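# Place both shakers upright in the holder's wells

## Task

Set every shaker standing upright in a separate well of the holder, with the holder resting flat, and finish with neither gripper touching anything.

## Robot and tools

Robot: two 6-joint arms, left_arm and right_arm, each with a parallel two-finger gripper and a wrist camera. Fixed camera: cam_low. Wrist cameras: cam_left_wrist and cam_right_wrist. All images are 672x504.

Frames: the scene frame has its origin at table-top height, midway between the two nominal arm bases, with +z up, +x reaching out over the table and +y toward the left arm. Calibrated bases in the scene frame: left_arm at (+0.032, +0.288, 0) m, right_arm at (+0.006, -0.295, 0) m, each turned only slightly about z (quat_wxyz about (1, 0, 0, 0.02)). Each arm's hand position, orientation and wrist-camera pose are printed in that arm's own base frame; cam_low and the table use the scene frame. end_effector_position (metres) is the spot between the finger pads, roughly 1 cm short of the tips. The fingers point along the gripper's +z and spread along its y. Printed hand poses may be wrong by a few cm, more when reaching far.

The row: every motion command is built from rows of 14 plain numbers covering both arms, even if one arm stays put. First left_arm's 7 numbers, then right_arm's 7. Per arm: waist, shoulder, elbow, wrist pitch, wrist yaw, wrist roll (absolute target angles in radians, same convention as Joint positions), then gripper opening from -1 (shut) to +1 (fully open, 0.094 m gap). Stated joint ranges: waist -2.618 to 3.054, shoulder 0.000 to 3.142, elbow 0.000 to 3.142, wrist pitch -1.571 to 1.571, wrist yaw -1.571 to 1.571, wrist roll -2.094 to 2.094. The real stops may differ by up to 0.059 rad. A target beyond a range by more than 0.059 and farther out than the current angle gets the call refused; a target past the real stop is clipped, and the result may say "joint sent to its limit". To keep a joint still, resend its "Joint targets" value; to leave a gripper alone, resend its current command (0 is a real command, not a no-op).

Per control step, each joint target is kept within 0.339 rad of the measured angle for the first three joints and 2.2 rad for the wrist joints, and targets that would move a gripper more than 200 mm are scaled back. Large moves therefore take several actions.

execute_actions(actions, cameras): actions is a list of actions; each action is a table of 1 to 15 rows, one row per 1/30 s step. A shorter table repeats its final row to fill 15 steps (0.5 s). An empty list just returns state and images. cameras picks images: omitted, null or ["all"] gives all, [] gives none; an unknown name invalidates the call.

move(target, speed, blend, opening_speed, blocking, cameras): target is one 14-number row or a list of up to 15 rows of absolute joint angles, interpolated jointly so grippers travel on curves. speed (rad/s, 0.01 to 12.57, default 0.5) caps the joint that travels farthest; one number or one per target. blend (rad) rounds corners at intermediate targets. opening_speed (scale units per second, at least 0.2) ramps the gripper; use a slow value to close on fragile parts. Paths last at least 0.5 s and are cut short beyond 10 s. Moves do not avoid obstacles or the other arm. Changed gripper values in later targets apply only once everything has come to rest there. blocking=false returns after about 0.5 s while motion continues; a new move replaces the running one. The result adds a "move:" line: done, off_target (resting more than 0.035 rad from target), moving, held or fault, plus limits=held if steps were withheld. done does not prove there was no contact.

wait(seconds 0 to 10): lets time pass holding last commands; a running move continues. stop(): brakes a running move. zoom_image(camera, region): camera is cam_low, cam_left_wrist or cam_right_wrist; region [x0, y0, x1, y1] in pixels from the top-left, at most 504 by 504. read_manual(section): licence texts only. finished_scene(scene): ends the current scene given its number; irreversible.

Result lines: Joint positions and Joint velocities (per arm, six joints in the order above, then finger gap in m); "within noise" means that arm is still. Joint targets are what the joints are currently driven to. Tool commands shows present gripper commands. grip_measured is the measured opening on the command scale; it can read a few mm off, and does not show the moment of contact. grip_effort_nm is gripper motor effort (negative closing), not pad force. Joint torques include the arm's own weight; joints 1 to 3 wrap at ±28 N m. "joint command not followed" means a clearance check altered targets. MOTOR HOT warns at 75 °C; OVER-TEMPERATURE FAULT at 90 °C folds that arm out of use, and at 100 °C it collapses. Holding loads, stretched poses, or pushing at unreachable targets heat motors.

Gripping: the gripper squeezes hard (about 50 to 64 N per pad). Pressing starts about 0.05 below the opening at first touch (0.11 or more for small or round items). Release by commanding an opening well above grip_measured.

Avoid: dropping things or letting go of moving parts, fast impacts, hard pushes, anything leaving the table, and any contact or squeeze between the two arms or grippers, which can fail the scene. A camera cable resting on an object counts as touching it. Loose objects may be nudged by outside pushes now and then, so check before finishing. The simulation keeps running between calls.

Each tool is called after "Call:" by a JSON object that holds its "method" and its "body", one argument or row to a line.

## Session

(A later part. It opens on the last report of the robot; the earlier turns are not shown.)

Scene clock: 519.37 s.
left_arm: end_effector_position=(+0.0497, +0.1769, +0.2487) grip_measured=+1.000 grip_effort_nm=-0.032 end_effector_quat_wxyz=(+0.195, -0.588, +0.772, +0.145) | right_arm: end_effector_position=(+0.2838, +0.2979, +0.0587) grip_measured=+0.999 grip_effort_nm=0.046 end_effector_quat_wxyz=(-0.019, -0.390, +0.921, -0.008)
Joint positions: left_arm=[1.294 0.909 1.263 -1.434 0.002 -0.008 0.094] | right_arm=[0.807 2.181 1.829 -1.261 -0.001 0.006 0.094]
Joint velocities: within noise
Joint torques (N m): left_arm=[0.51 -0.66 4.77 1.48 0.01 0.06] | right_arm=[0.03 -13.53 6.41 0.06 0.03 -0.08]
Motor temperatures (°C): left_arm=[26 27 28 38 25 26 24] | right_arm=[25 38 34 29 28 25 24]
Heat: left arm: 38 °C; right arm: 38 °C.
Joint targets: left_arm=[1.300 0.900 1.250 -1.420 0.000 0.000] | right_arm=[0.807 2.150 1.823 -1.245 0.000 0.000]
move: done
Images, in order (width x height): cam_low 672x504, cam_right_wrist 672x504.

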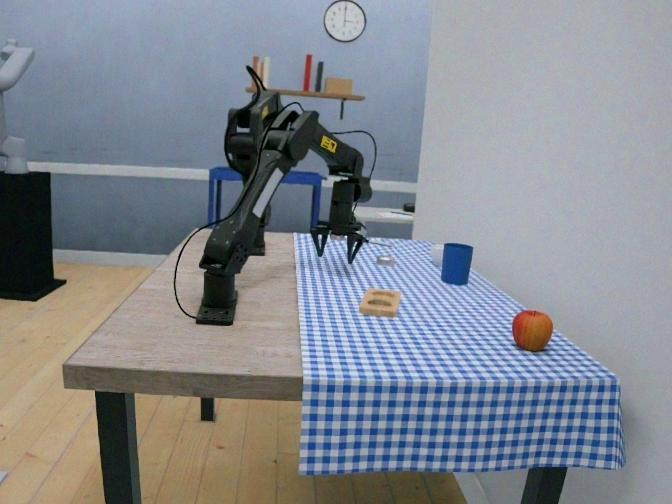

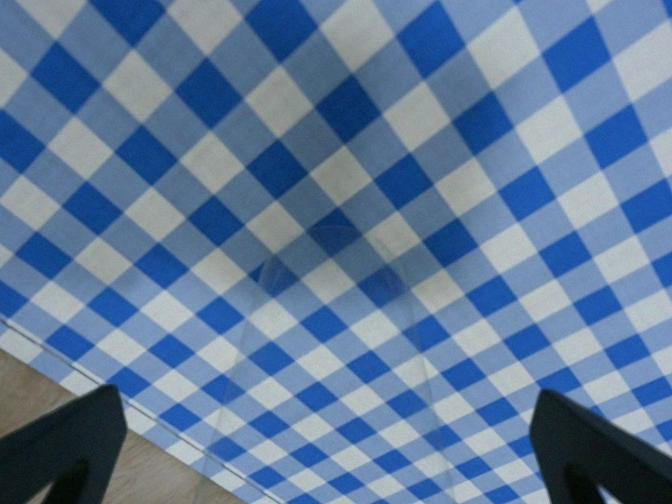

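Call:
{"method": "move", "body": {
  "target": [1.3,0.9,1.25,-1.42,0,0,1,0.807,2.115,1.80,-1.222,0,0,1],
  "speed": 0.2,
  "cameras": ["cam_right_wrist"]
}}

Scene clock: 526.57 s.
left_arm: end_effector_position=(+0.0497, +0.1769, +0.2487) grip_measured=+1.000 grip_effort_nm=-0.032 end_effector_quat_wxyz=(+0.195, -0.588, +0.772, +0.145) | right_arm: end_effector_position=(+0.2849, +0.2990, +0.0631) grip_measured=+0.999 grip_effort_nm=0.051 end_effector_quat_wxyz=(-0.007, -0.390, +0.921, -0.003)
Joint positions: left_arm=[1.294 0.909 1.263 -1.434 0.002 -0.008 0.094] | right_arm=[0.807 2.157 1.809 -1.238 -0.001 0.006 0.094]
Joint velocities: within noise
Joint torques (N m): left_arm=[0.5 -0.65 4.75 1.48 0 0.06] | right_arm=[0.03 -14.27 6.19 0.1 0.03 -0.08]
Motor temperatures (°C): left_arm=[26 27 28 38 25 26 24] | right_arm=[25 39 33 29 28 25 24]
Heat: left arm: 38 °C; right arm: 39 °C.
Joint targets: left_arm=[1.300 0.900 1.250 -1.420 0.000 0.000] | right_arm=[0.807 2.115 1.800 -1.222 0.000 0.000]
move: off_target (right_arm); right_arm: the shoulder is farthest, 0.042 rad from its target
Images, in order (width x height): cam_right_wrist 672x504.

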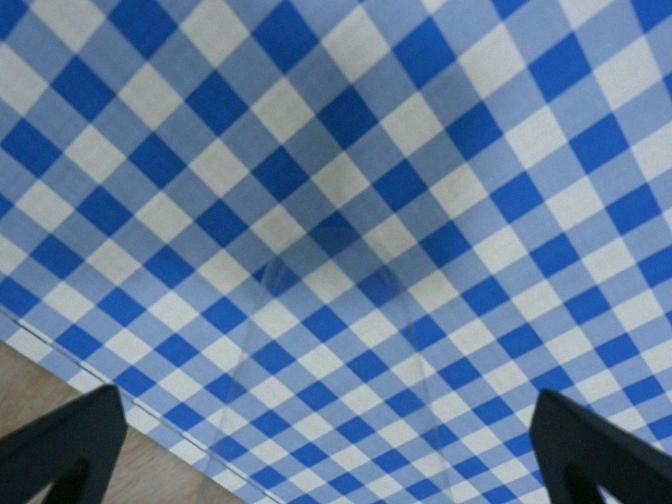

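Call:
{"method": "move", "body": {
  "target": [1.3,0.9,1.25,-1.42,0,0,1,0.807,2.115,1.80,-1.222,0,0,-0.4],
  "opening_speed": 0.6,
  "cameras": ["cam_right_wrist"]
}}

Scene clock: 533.00 s.
left_arm: end_effector_position=(+0.0497, +0.1769, +0.2487) grip_measured=+1.000 grip_effort_nm=-0.037 end_effector_quat_wxyz=(+0.195, -0.588, +0.772, +0.145) | right_arm: end_effector_position=(+0.2851, +0.2993, +0.0631) grip_measured=-0.124 grip_effort_nm=-1.053 end_effector_quat_wxyz=(-0.006, -0.390, +0.921, -0.002)
Joint positions: left_arm=[1.294 0.909 1.263 -1.434 0.002 -0.008 0.094] | right_arm=[0.807 2.157 1.809 -1.237 -0.001 0.006 0.041]
Joint velocities: within noise
Joint torques (N m): left_arm=[0.51 -0.65 4.77 1.49 0.01 0.06] | right_arm=[0.03 -14.28 6.19 0.1 0.03 -0.08]
Motor temperatures (°C): left_arm=[26 27 28 38 25 26 24] | right_arm=[25 40 33 28 28 25 24]
Heat: left arm: 38 °C; right arm: 40 °C.
Joint targets: left_arm=[1.300 0.900 1.250 -1.420 0.000 0.000] | right_arm=[0.807 2.115 1.800 -1.222 0.000 0.000]
move: off_target (right_arm); right_arm: the shoulder is farthest, 0.042 rad from its target
Images, in order (width x height): cam_right_wrist 672x504.

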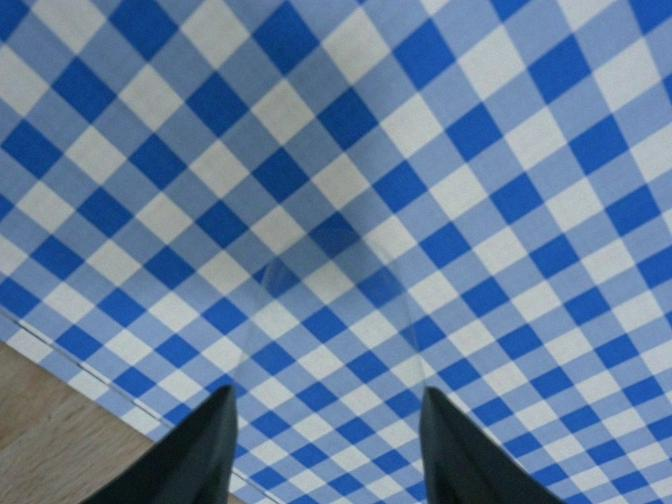

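Call:
{"method": "move", "body": {
  "target": [
    [1.3,0.9,1.25,-1.42,0,0,1,0.807,2.065,2.02,-1.508,0,0,-0.4],
    [1.3,0.9,1.25,-1.42,0,0,1,0.21,2.0,1.965,-1.51,0,-0.985,-0.4]
  ],
  "speed": [0.3,0.5],
  "blend": [0.05,0]
}}

Scene clock: 550.47 s.
left_arm: end_effector_position=(+0.0497, +0.1769, +0.2487) grip_measured=+1.000 grip_effort_nm=-0.037 end_effector_quat_wxyz=(+0.195, -0.588, +0.772, +0.145) | right_arm: end_effector_position=(+0.3808, +0.0813, +0.1448) grip_measured=-0.124 grip_effort_nm=-1.057 end_effector_quat_wxyz=(-0.003, -0.557, +0.830, -0.001)
Joint positions: left_arm=[1.294 0.909 1.263 -1.434 0.002 -0.008 0.094] | right_arm=[0.21 2.05 1.97 -1.495 0.004 -0.973 0.041]
Joint velocities: within noise
Joint torques (N m): left_arm=[0.5 -0.65 4.77 1.48 0 0.06] | right_arm=[-0.01 -14.08 6.53 -0.17 -0.02 -0.12]
Motor temperatures (°C): left_arm=[26 26 28 38 25 26 24] | right_arm=[25 42 33 28 28 25 25]
Heat: left arm: 38 °C; right arm: 42 °C.
Joint targets: left_arm=[1.300 0.900 1.250 -1.420 0.000 0.000] | right_arm=[0.210 2.000 1.965 -1.510 0.000 -0.985]
move: off_target (right_arm); right_arm: the shoulder is farthest, 0.050 rad from its target

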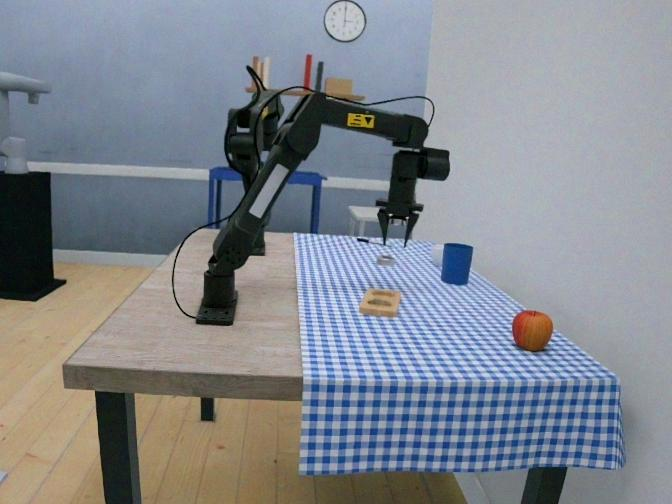

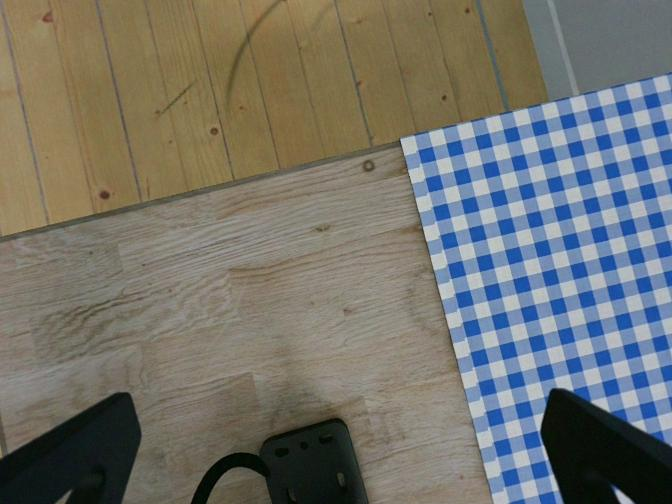

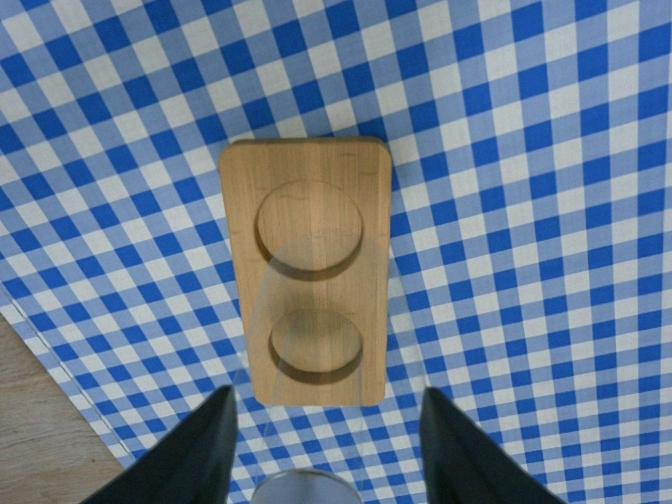

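Call:
{"method": "move", "body": {
  "target": [1.3,0.9,1.25,-1.42,0,0,1,0.224,1.965,1.74,-1.32,0,-0.985,-0.4],
  "speed": 0.25,
  "cameras": ["cam_low","cam_right_wrist"]
}}

Call:
{"method": "zoom_image", "body": {
  "camera": "cam_low",
  "region": [330, 210, 450, 330]
}}

Scene clock: 581.00 s.
left_arm: end_effector_position=(+0.0497, +0.1769, +0.2487) grip_measured=+1.000 grip_effort_nm=-0.037 end_effector_quat_wxyz=(+0.195, -0.588, +0.772, +0.145) | right_arm: end_effector_position=(+0.3686, +0.0812, +0.1004) grip_measured=-0.124 grip_effort_nm=-1.057 end_effector_quat_wxyz=(-0.016, -0.561, +0.828, +0.004)
Joint positions: left_arm=[1.294 0.909 1.263 -1.434 0.002 -0.008 0.094] | right_arm=[0.216 2.016 1.743 -1.33 0.004 -0.974 0.041]
Joint velocities: within noise
Joint torques (N m): left_arm=[0.51 -0.66 4.77 1.48 0.01 0.06] | right_arm=[0.76 -13.93 6.75 0.02 -0.02 -0.12]
Motor temperatures (°C): left_arm=[26 26 28 38 25 26 24] | right_arm=[25 45 32 28 28 25 25]
Heat: left arm: 38 °C; right arm: 45 °C.
Joint targets: left_arm=[1.300 0.900 1.250 -1.420 0.000 0.000] | right_arm=[0.224 1.965 1.740 -1.320 0.000 -0.985]
move: off_target (right_arm); right_arm: the shoulder is farthest, 0.051 rad from its target
Images, in order (width x height): cam_low 672x504, cam_right_wrist 672x504.

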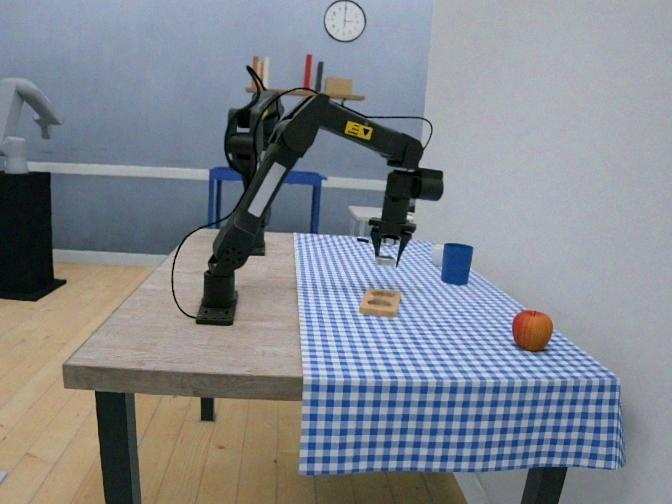

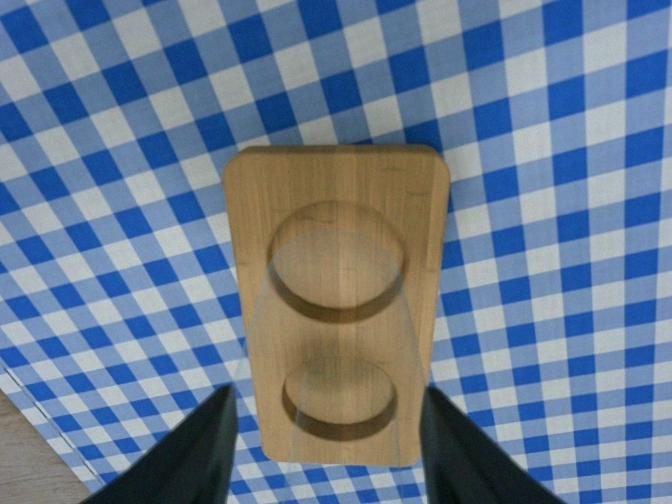

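Scaled by 4.200 from the camera's 672x504 image, which has a finer 960x720 frame.

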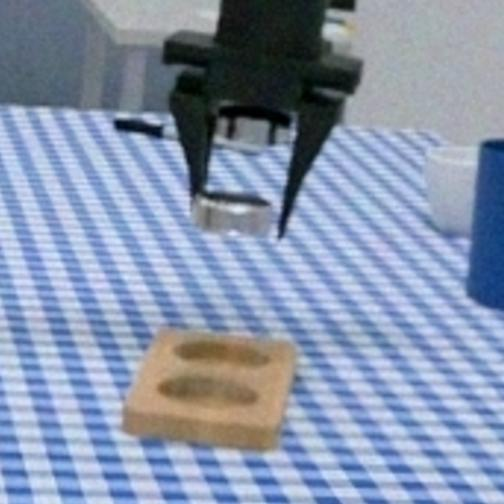

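Call:
{"method": "move", "body": {
  "target": [1.3,0.9,1.25,-1.42,0,0,1,0.224,1.956,1.615,-1.187,0,-0.985,-0.4],
  "speed": 0.1,
  "cameras": ["cam_low","cam_right_wrist"]
}}

Call:
{"method": "zoom_image", "body": {
  "camera": "cam_low",
  "region": [330, 210, 450, 330]
}}

Scene clock: 601.20 s.
left_arm: end_effector_position=(+0.0497, +0.1769, +0.2487) grip_measured=+1.000 grip_effort_nm=-0.032 end_effector_quat_wxyz=(+0.195, -0.588, +0.772, +0.145) | right_arm: end_effector_position=(+0.3675, +0.0810, +0.0730) grip_measured=-0.124 grip_effort_nm=-1.057 end_effector_quat_wxyz=(-0.009, -0.561, +0.828, +0.001)
Joint positions: left_arm=[1.294 0.909 1.263 -1.434 0.002 -0.008 0.094] | right_arm=[0.216 2.005 1.619 -1.202 0.004 -0.974 0.041]
Joint velocities: within noise
Joint torques (N m): left_arm=[0.5 -0.64 4.77 1.48 0.01 0.06] | right_arm=[0.79 -13.67 6.61 0.11 -0.02 -0.12]
Motor temperatures (°C): left_arm=[26 26 28 38 25 26 24] | right_arm=[25 47 32 27 28 25 26]
Heat: left arm: 38 °C; right arm: 47 °C.
Joint targets: left_arm=[1.300 0.900 1.250 -1.420 0.000 0.000] | right_arm=[0.224 1.956 1.615 -1.187 0.000 -0.985]
move: off_target (right_arm); right_arm: the shoulder is farthest, 0.049 rad from its target
Images, in order (width x height): cam_low 672x504, cam_right_wrist 672x504.

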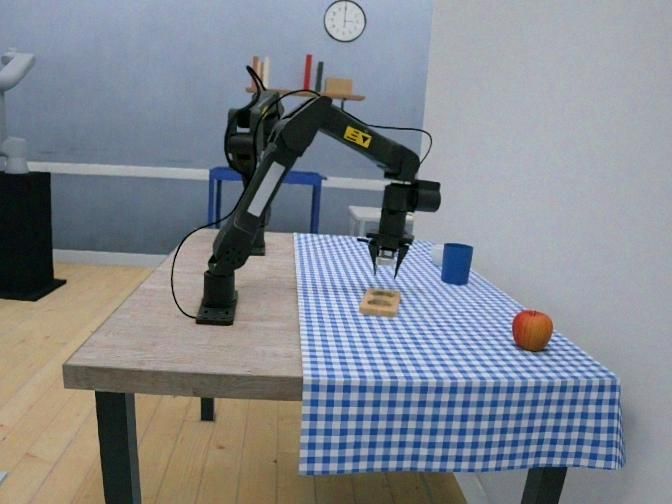

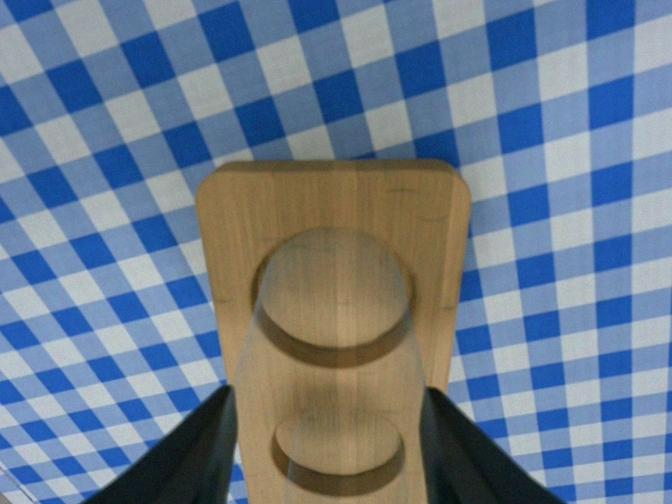

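Scaled by 4.200 from the camera's 672x504 image, which has a finer 960x720 frame.

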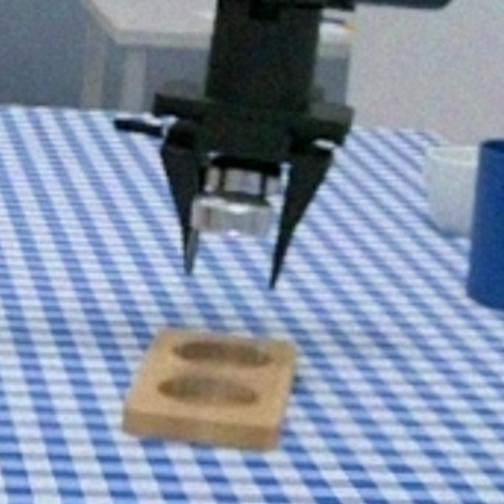

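Call:
{"method": "move", "body": {
  "target": [1.3,0.9,1.25,-1.42,0,0,1,0.224,1.954,1.593,-1.164,0,-0.985,-0.4],
  "speed": 0.06,
  "cameras": ["cam_right_wrist"]
}}

Scene clock: 609.90 s.
left_arm: end_effector_position=(+0.0497, +0.1769, +0.2487) grip_measured=+1.000 grip_effort_nm=-0.037 end_effector_quat_wxyz=(+0.195, -0.588, +0.772, +0.145) | right_arm: end_effector_position=(+0.3670, +0.0809, +0.0683) grip_measured=-0.124 grip_effort_nm=-1.057 end_effector_quat_wxyz=(-0.007, -0.561, +0.828, +0.001)
Joint positions: left_arm=[1.294 0.909 1.263 -1.434 0.002 -0.008 0.094] | right_arm=[0.216 2.003 1.597 -1.179 0.004 -0.974 0.041]
Joint velocities: within noise
Joint torques (N m): left_arm=[0.5 -0.65 4.78 1.49 0.01 0.06] | right_arm=[0.73 -13.67 6.58 0.11 -0.02 -0.12]
Motor temperatures (°C): left_arm=[26 26 28 38 25 26 24] | right_arm=[25 47 32 27 28 25 26]
Heat: left arm: 38 °C; right arm: 47 °C.
Joint targets: left_arm=[1.300 0.900 1.250 -1.420 0.000 0.000] | right_arm=[0.224 1.954 1.593 -1.164 0.000 -0.985]
move: off_target (right_arm); right_arm: the shoulder is farthest, 0.049 rad from its target
Images, in order (width x height): cam_right_wrist 672x504.

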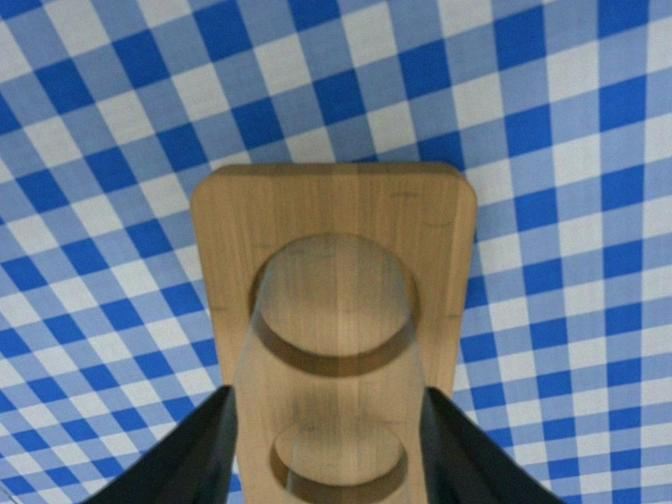

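Call:
{"method": "move", "body": {
  "target": [1.3,0.9,1.25,-1.42,0,0,1,0.202,1.95,1.582,-1.155,0,-0.985,-0.4],
  "speed": 0.06,
  "cameras": ["cam_right_wrist"]
}}

Scene clock: 618.00 s.
left_arm: end_effector_position=(+0.0497, +0.1769, +0.2487) grip_measured=+1.000 grip_effort_nm=-0.037 end_effector_quat_wxyz=(+0.195, -0.588, +0.772, +0.145) | right_arm: end_effector_position=(+0.3672, +0.0799, +0.0680) grip_measured=-0.124 grip_effort_nm=-1.057 end_effector_quat_wxyz=(-0.004, -0.560, +0.829, +0.000)
Joint positions: left_arm=[1.294 0.909 1.263 -1.434 0.002 -0.008 0.094] | right_arm=[0.213 1.997 1.587 -1.168 0.004 -0.974 0.041]
Joint velocities: within noise
Joint torques (N m): left_arm=[0.49 -0.65 4.75 1.47 0.01 0.06] | right_arm=[-1.09 -13.45 6.49 0.1 -0.02 -0.12]
Motor temperatures (°C): left_arm=[26 26 28 38 25 26 24] | right_arm=[25 49 32 27 28 25 26]
Heat: left arm: 38 °C; right arm: 49 °C.
Joint targets: left_arm=[1.300 0.900 1.250 -1.420 0.000 0.000] | right_arm=[0.202 1.950 1.582 -1.155 0.000 -0.985]
move: off_target (right_arm); right_arm: the shoulder is farthest, 0.047 rad from its target
Images, in order (width x height): cam_right_wrist 672x504.

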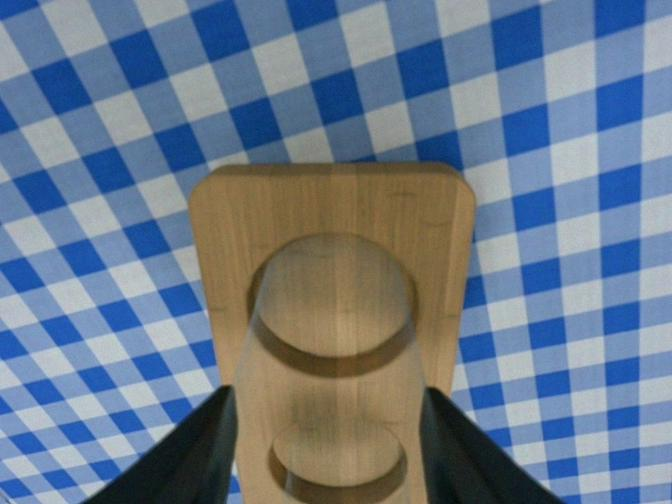

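Call:
{"method": "move", "body": {
  "target": [1.3,0.9,1.25,-1.42,0,0,1,0.205,1.95,1.587,-1.16,0,-0.985,0.2],
  "opening_speed": 0.3,
  "speed": 0.05
}}

Call:
{"method": "zoom_image", "body": {
  "camera": "cam_low",
  "region": [330, 210, 450, 330]
}}

Scene clock: 624.80 s.
left_arm: end_effector_position=(+0.0497, +0.1769, +0.2487) grip_measured=+1.000 grip_effort_nm=-0.032 end_effector_quat_wxyz=(+0.195, -0.588, +0.772, +0.145) | right_arm: end_effector_position=(+0.3676, +0.0800, +0.0711) grip_measured=+0.199 grip_effort_nm=0.056 end_effector_quat_wxyz=(+0.000, -0.560, +0.829, -0.002)
Joint positions: left_arm=[1.294 0.909 1.263 -1.434 0.002 -0.008 0.094] | right_arm=[0.213 1.988 1.587 -1.168 0.004 -0.974 0.056]
Joint velocities: within noise
Joint torques (N m): left_arm=[0.49 -0.66 4.78 1.48 0 0.05] | right_arm=[-0.81 -12.68 6.97 0.06 -0.02 -0.12]
Motor temperatures (°C): left_arm=[26 26 28 38 25 26 24] | right_arm=[25 50 32 27 28 25 26]
Heat: left arm: 38 °C; right arm: 50 °C.
Joint targets: left_arm=[1.300 0.900 1.250 -1.420 0.000 0.000] | right_arm=[0.205 1.950 1.587 -1.160 0.000 -0.985]
move: off_target (right_arm); right_arm: the shoulder is farthest, 0.038 rad from its target

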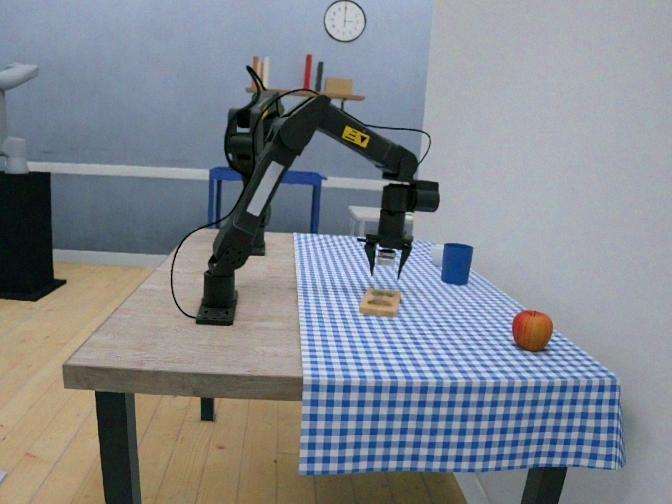

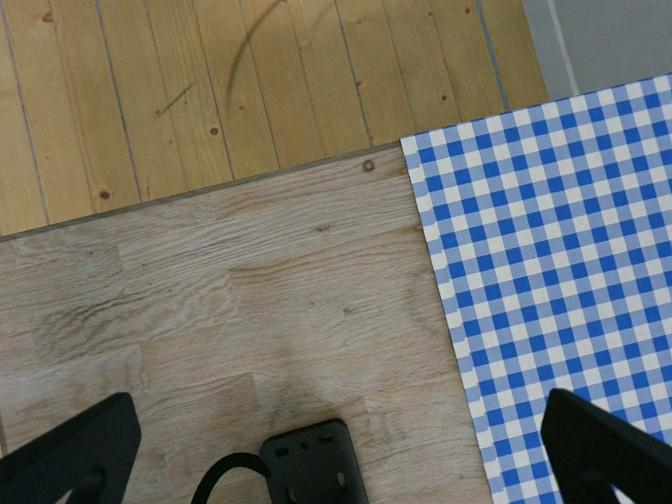

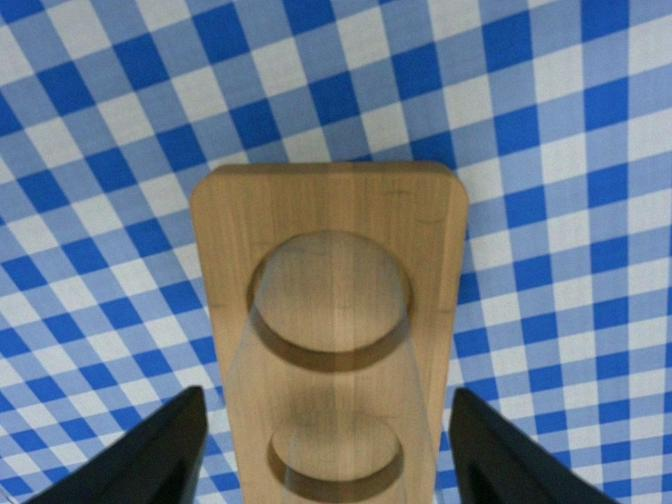

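Scaled by 4.200 from the camera's 672x504 image, which has a finer 960x720 frame.

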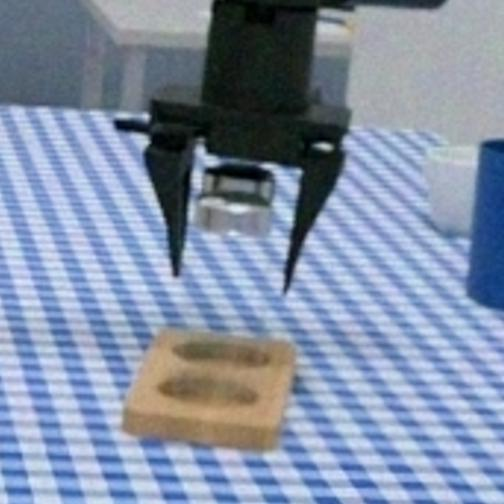

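Call:
{"method": "move", "body": {
  "target": [
    [1.3,0.9,1.25,-1.42,0,0,1,0.21,1.95,1.755,-1.328,0,-0.985,0.3],
    [1.3,0.9,1.25,-1.42,0,0,1,0.21,1.955,1.94,-1.5,0,-0.985,0.3]
  ],
  "speed": 0.3,
  "blend": 0.05
}}

Call:
{"method": "zoom_image", "body": {
  "camera": "cam_low",
  "region": [330, 210, 450, 330]
}}

Scene clock: 633.93 s.
left_arm: end_effector_position=(+0.0497, +0.1769, +0.2487) grip_measured=+1.000 grip_effort_nm=-0.037 end_effector_quat_wxyz=(+0.195, -0.588, +0.772, +0.145) | right_arm: end_effector_position=(+0.3708, +0.0807, +0.1545) grip_measured=+0.299 grip_effort_nm=0.051 end_effector_quat_wxyz=(+0.007, -0.559, +0.829, -0.005)
Joint positions: left_arm=[1.294 0.909 1.263 -1.434 0.002 -0.008 0.094] | right_arm=[0.213 1.988 1.919 -1.485 0.004 -0.974 0.061]
Joint velocities: within noise
Joint torques (N m): left_arm=[0.5 -0.66 4.77 1.48 0.01 0.07] | right_arm=[-0.34 -12.27 8.99 -0.13 -0.02 -0.12]
Motor temperatures (°C): left_arm=[26 26 28 38 25 26 24] | right_arm=[25 48 32 27 28 25 25]
Heat: left arm: 38 °C; right arm: 48 °C.
Joint targets: left_arm=[1.300 0.900 1.250 -1.420 0.000 0.000] | right_arm=[0.210 1.955 1.940 -1.500 0.000 -0.985]
move: done

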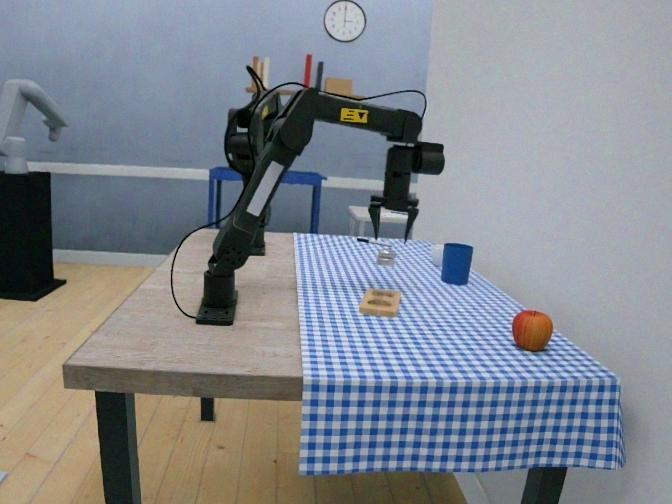

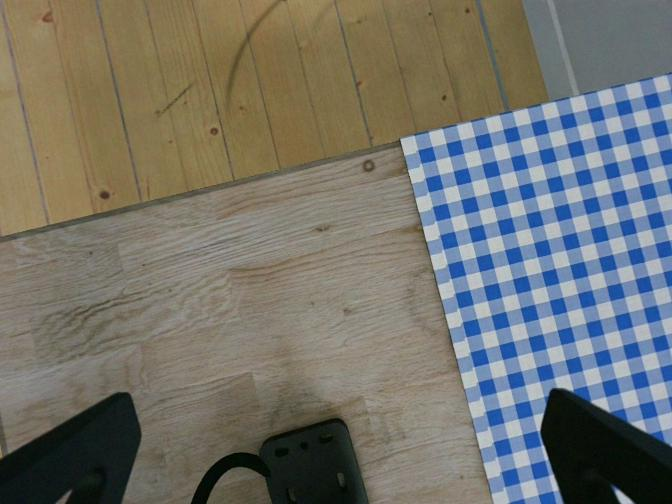

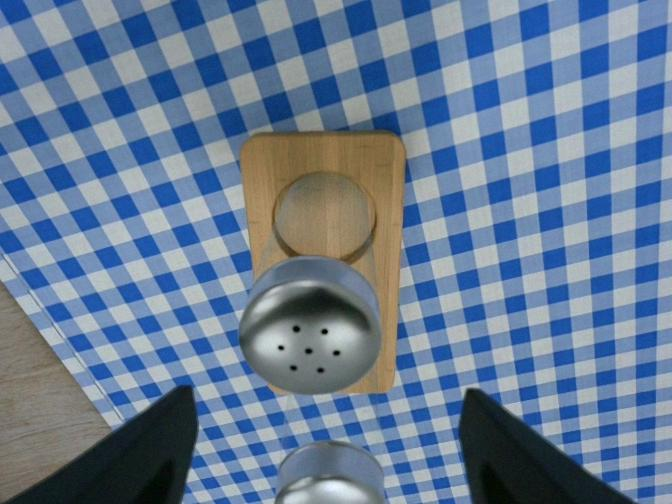

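Scaled by 4.200 from the camera's 672x504 image, which has a finer 960x720 frame.

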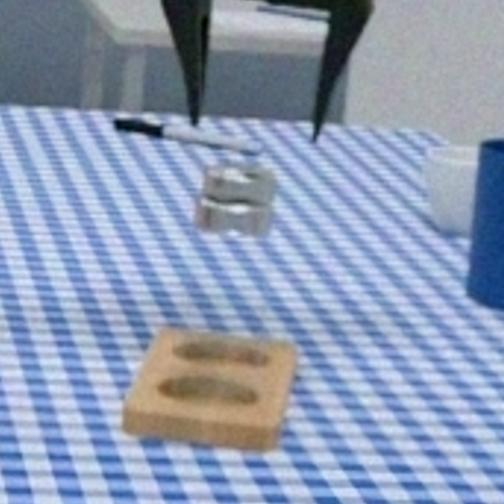

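Call:
{"method": "finished_scene", "body": {
  "scene": 2
}}

The scene is finished: the task was done.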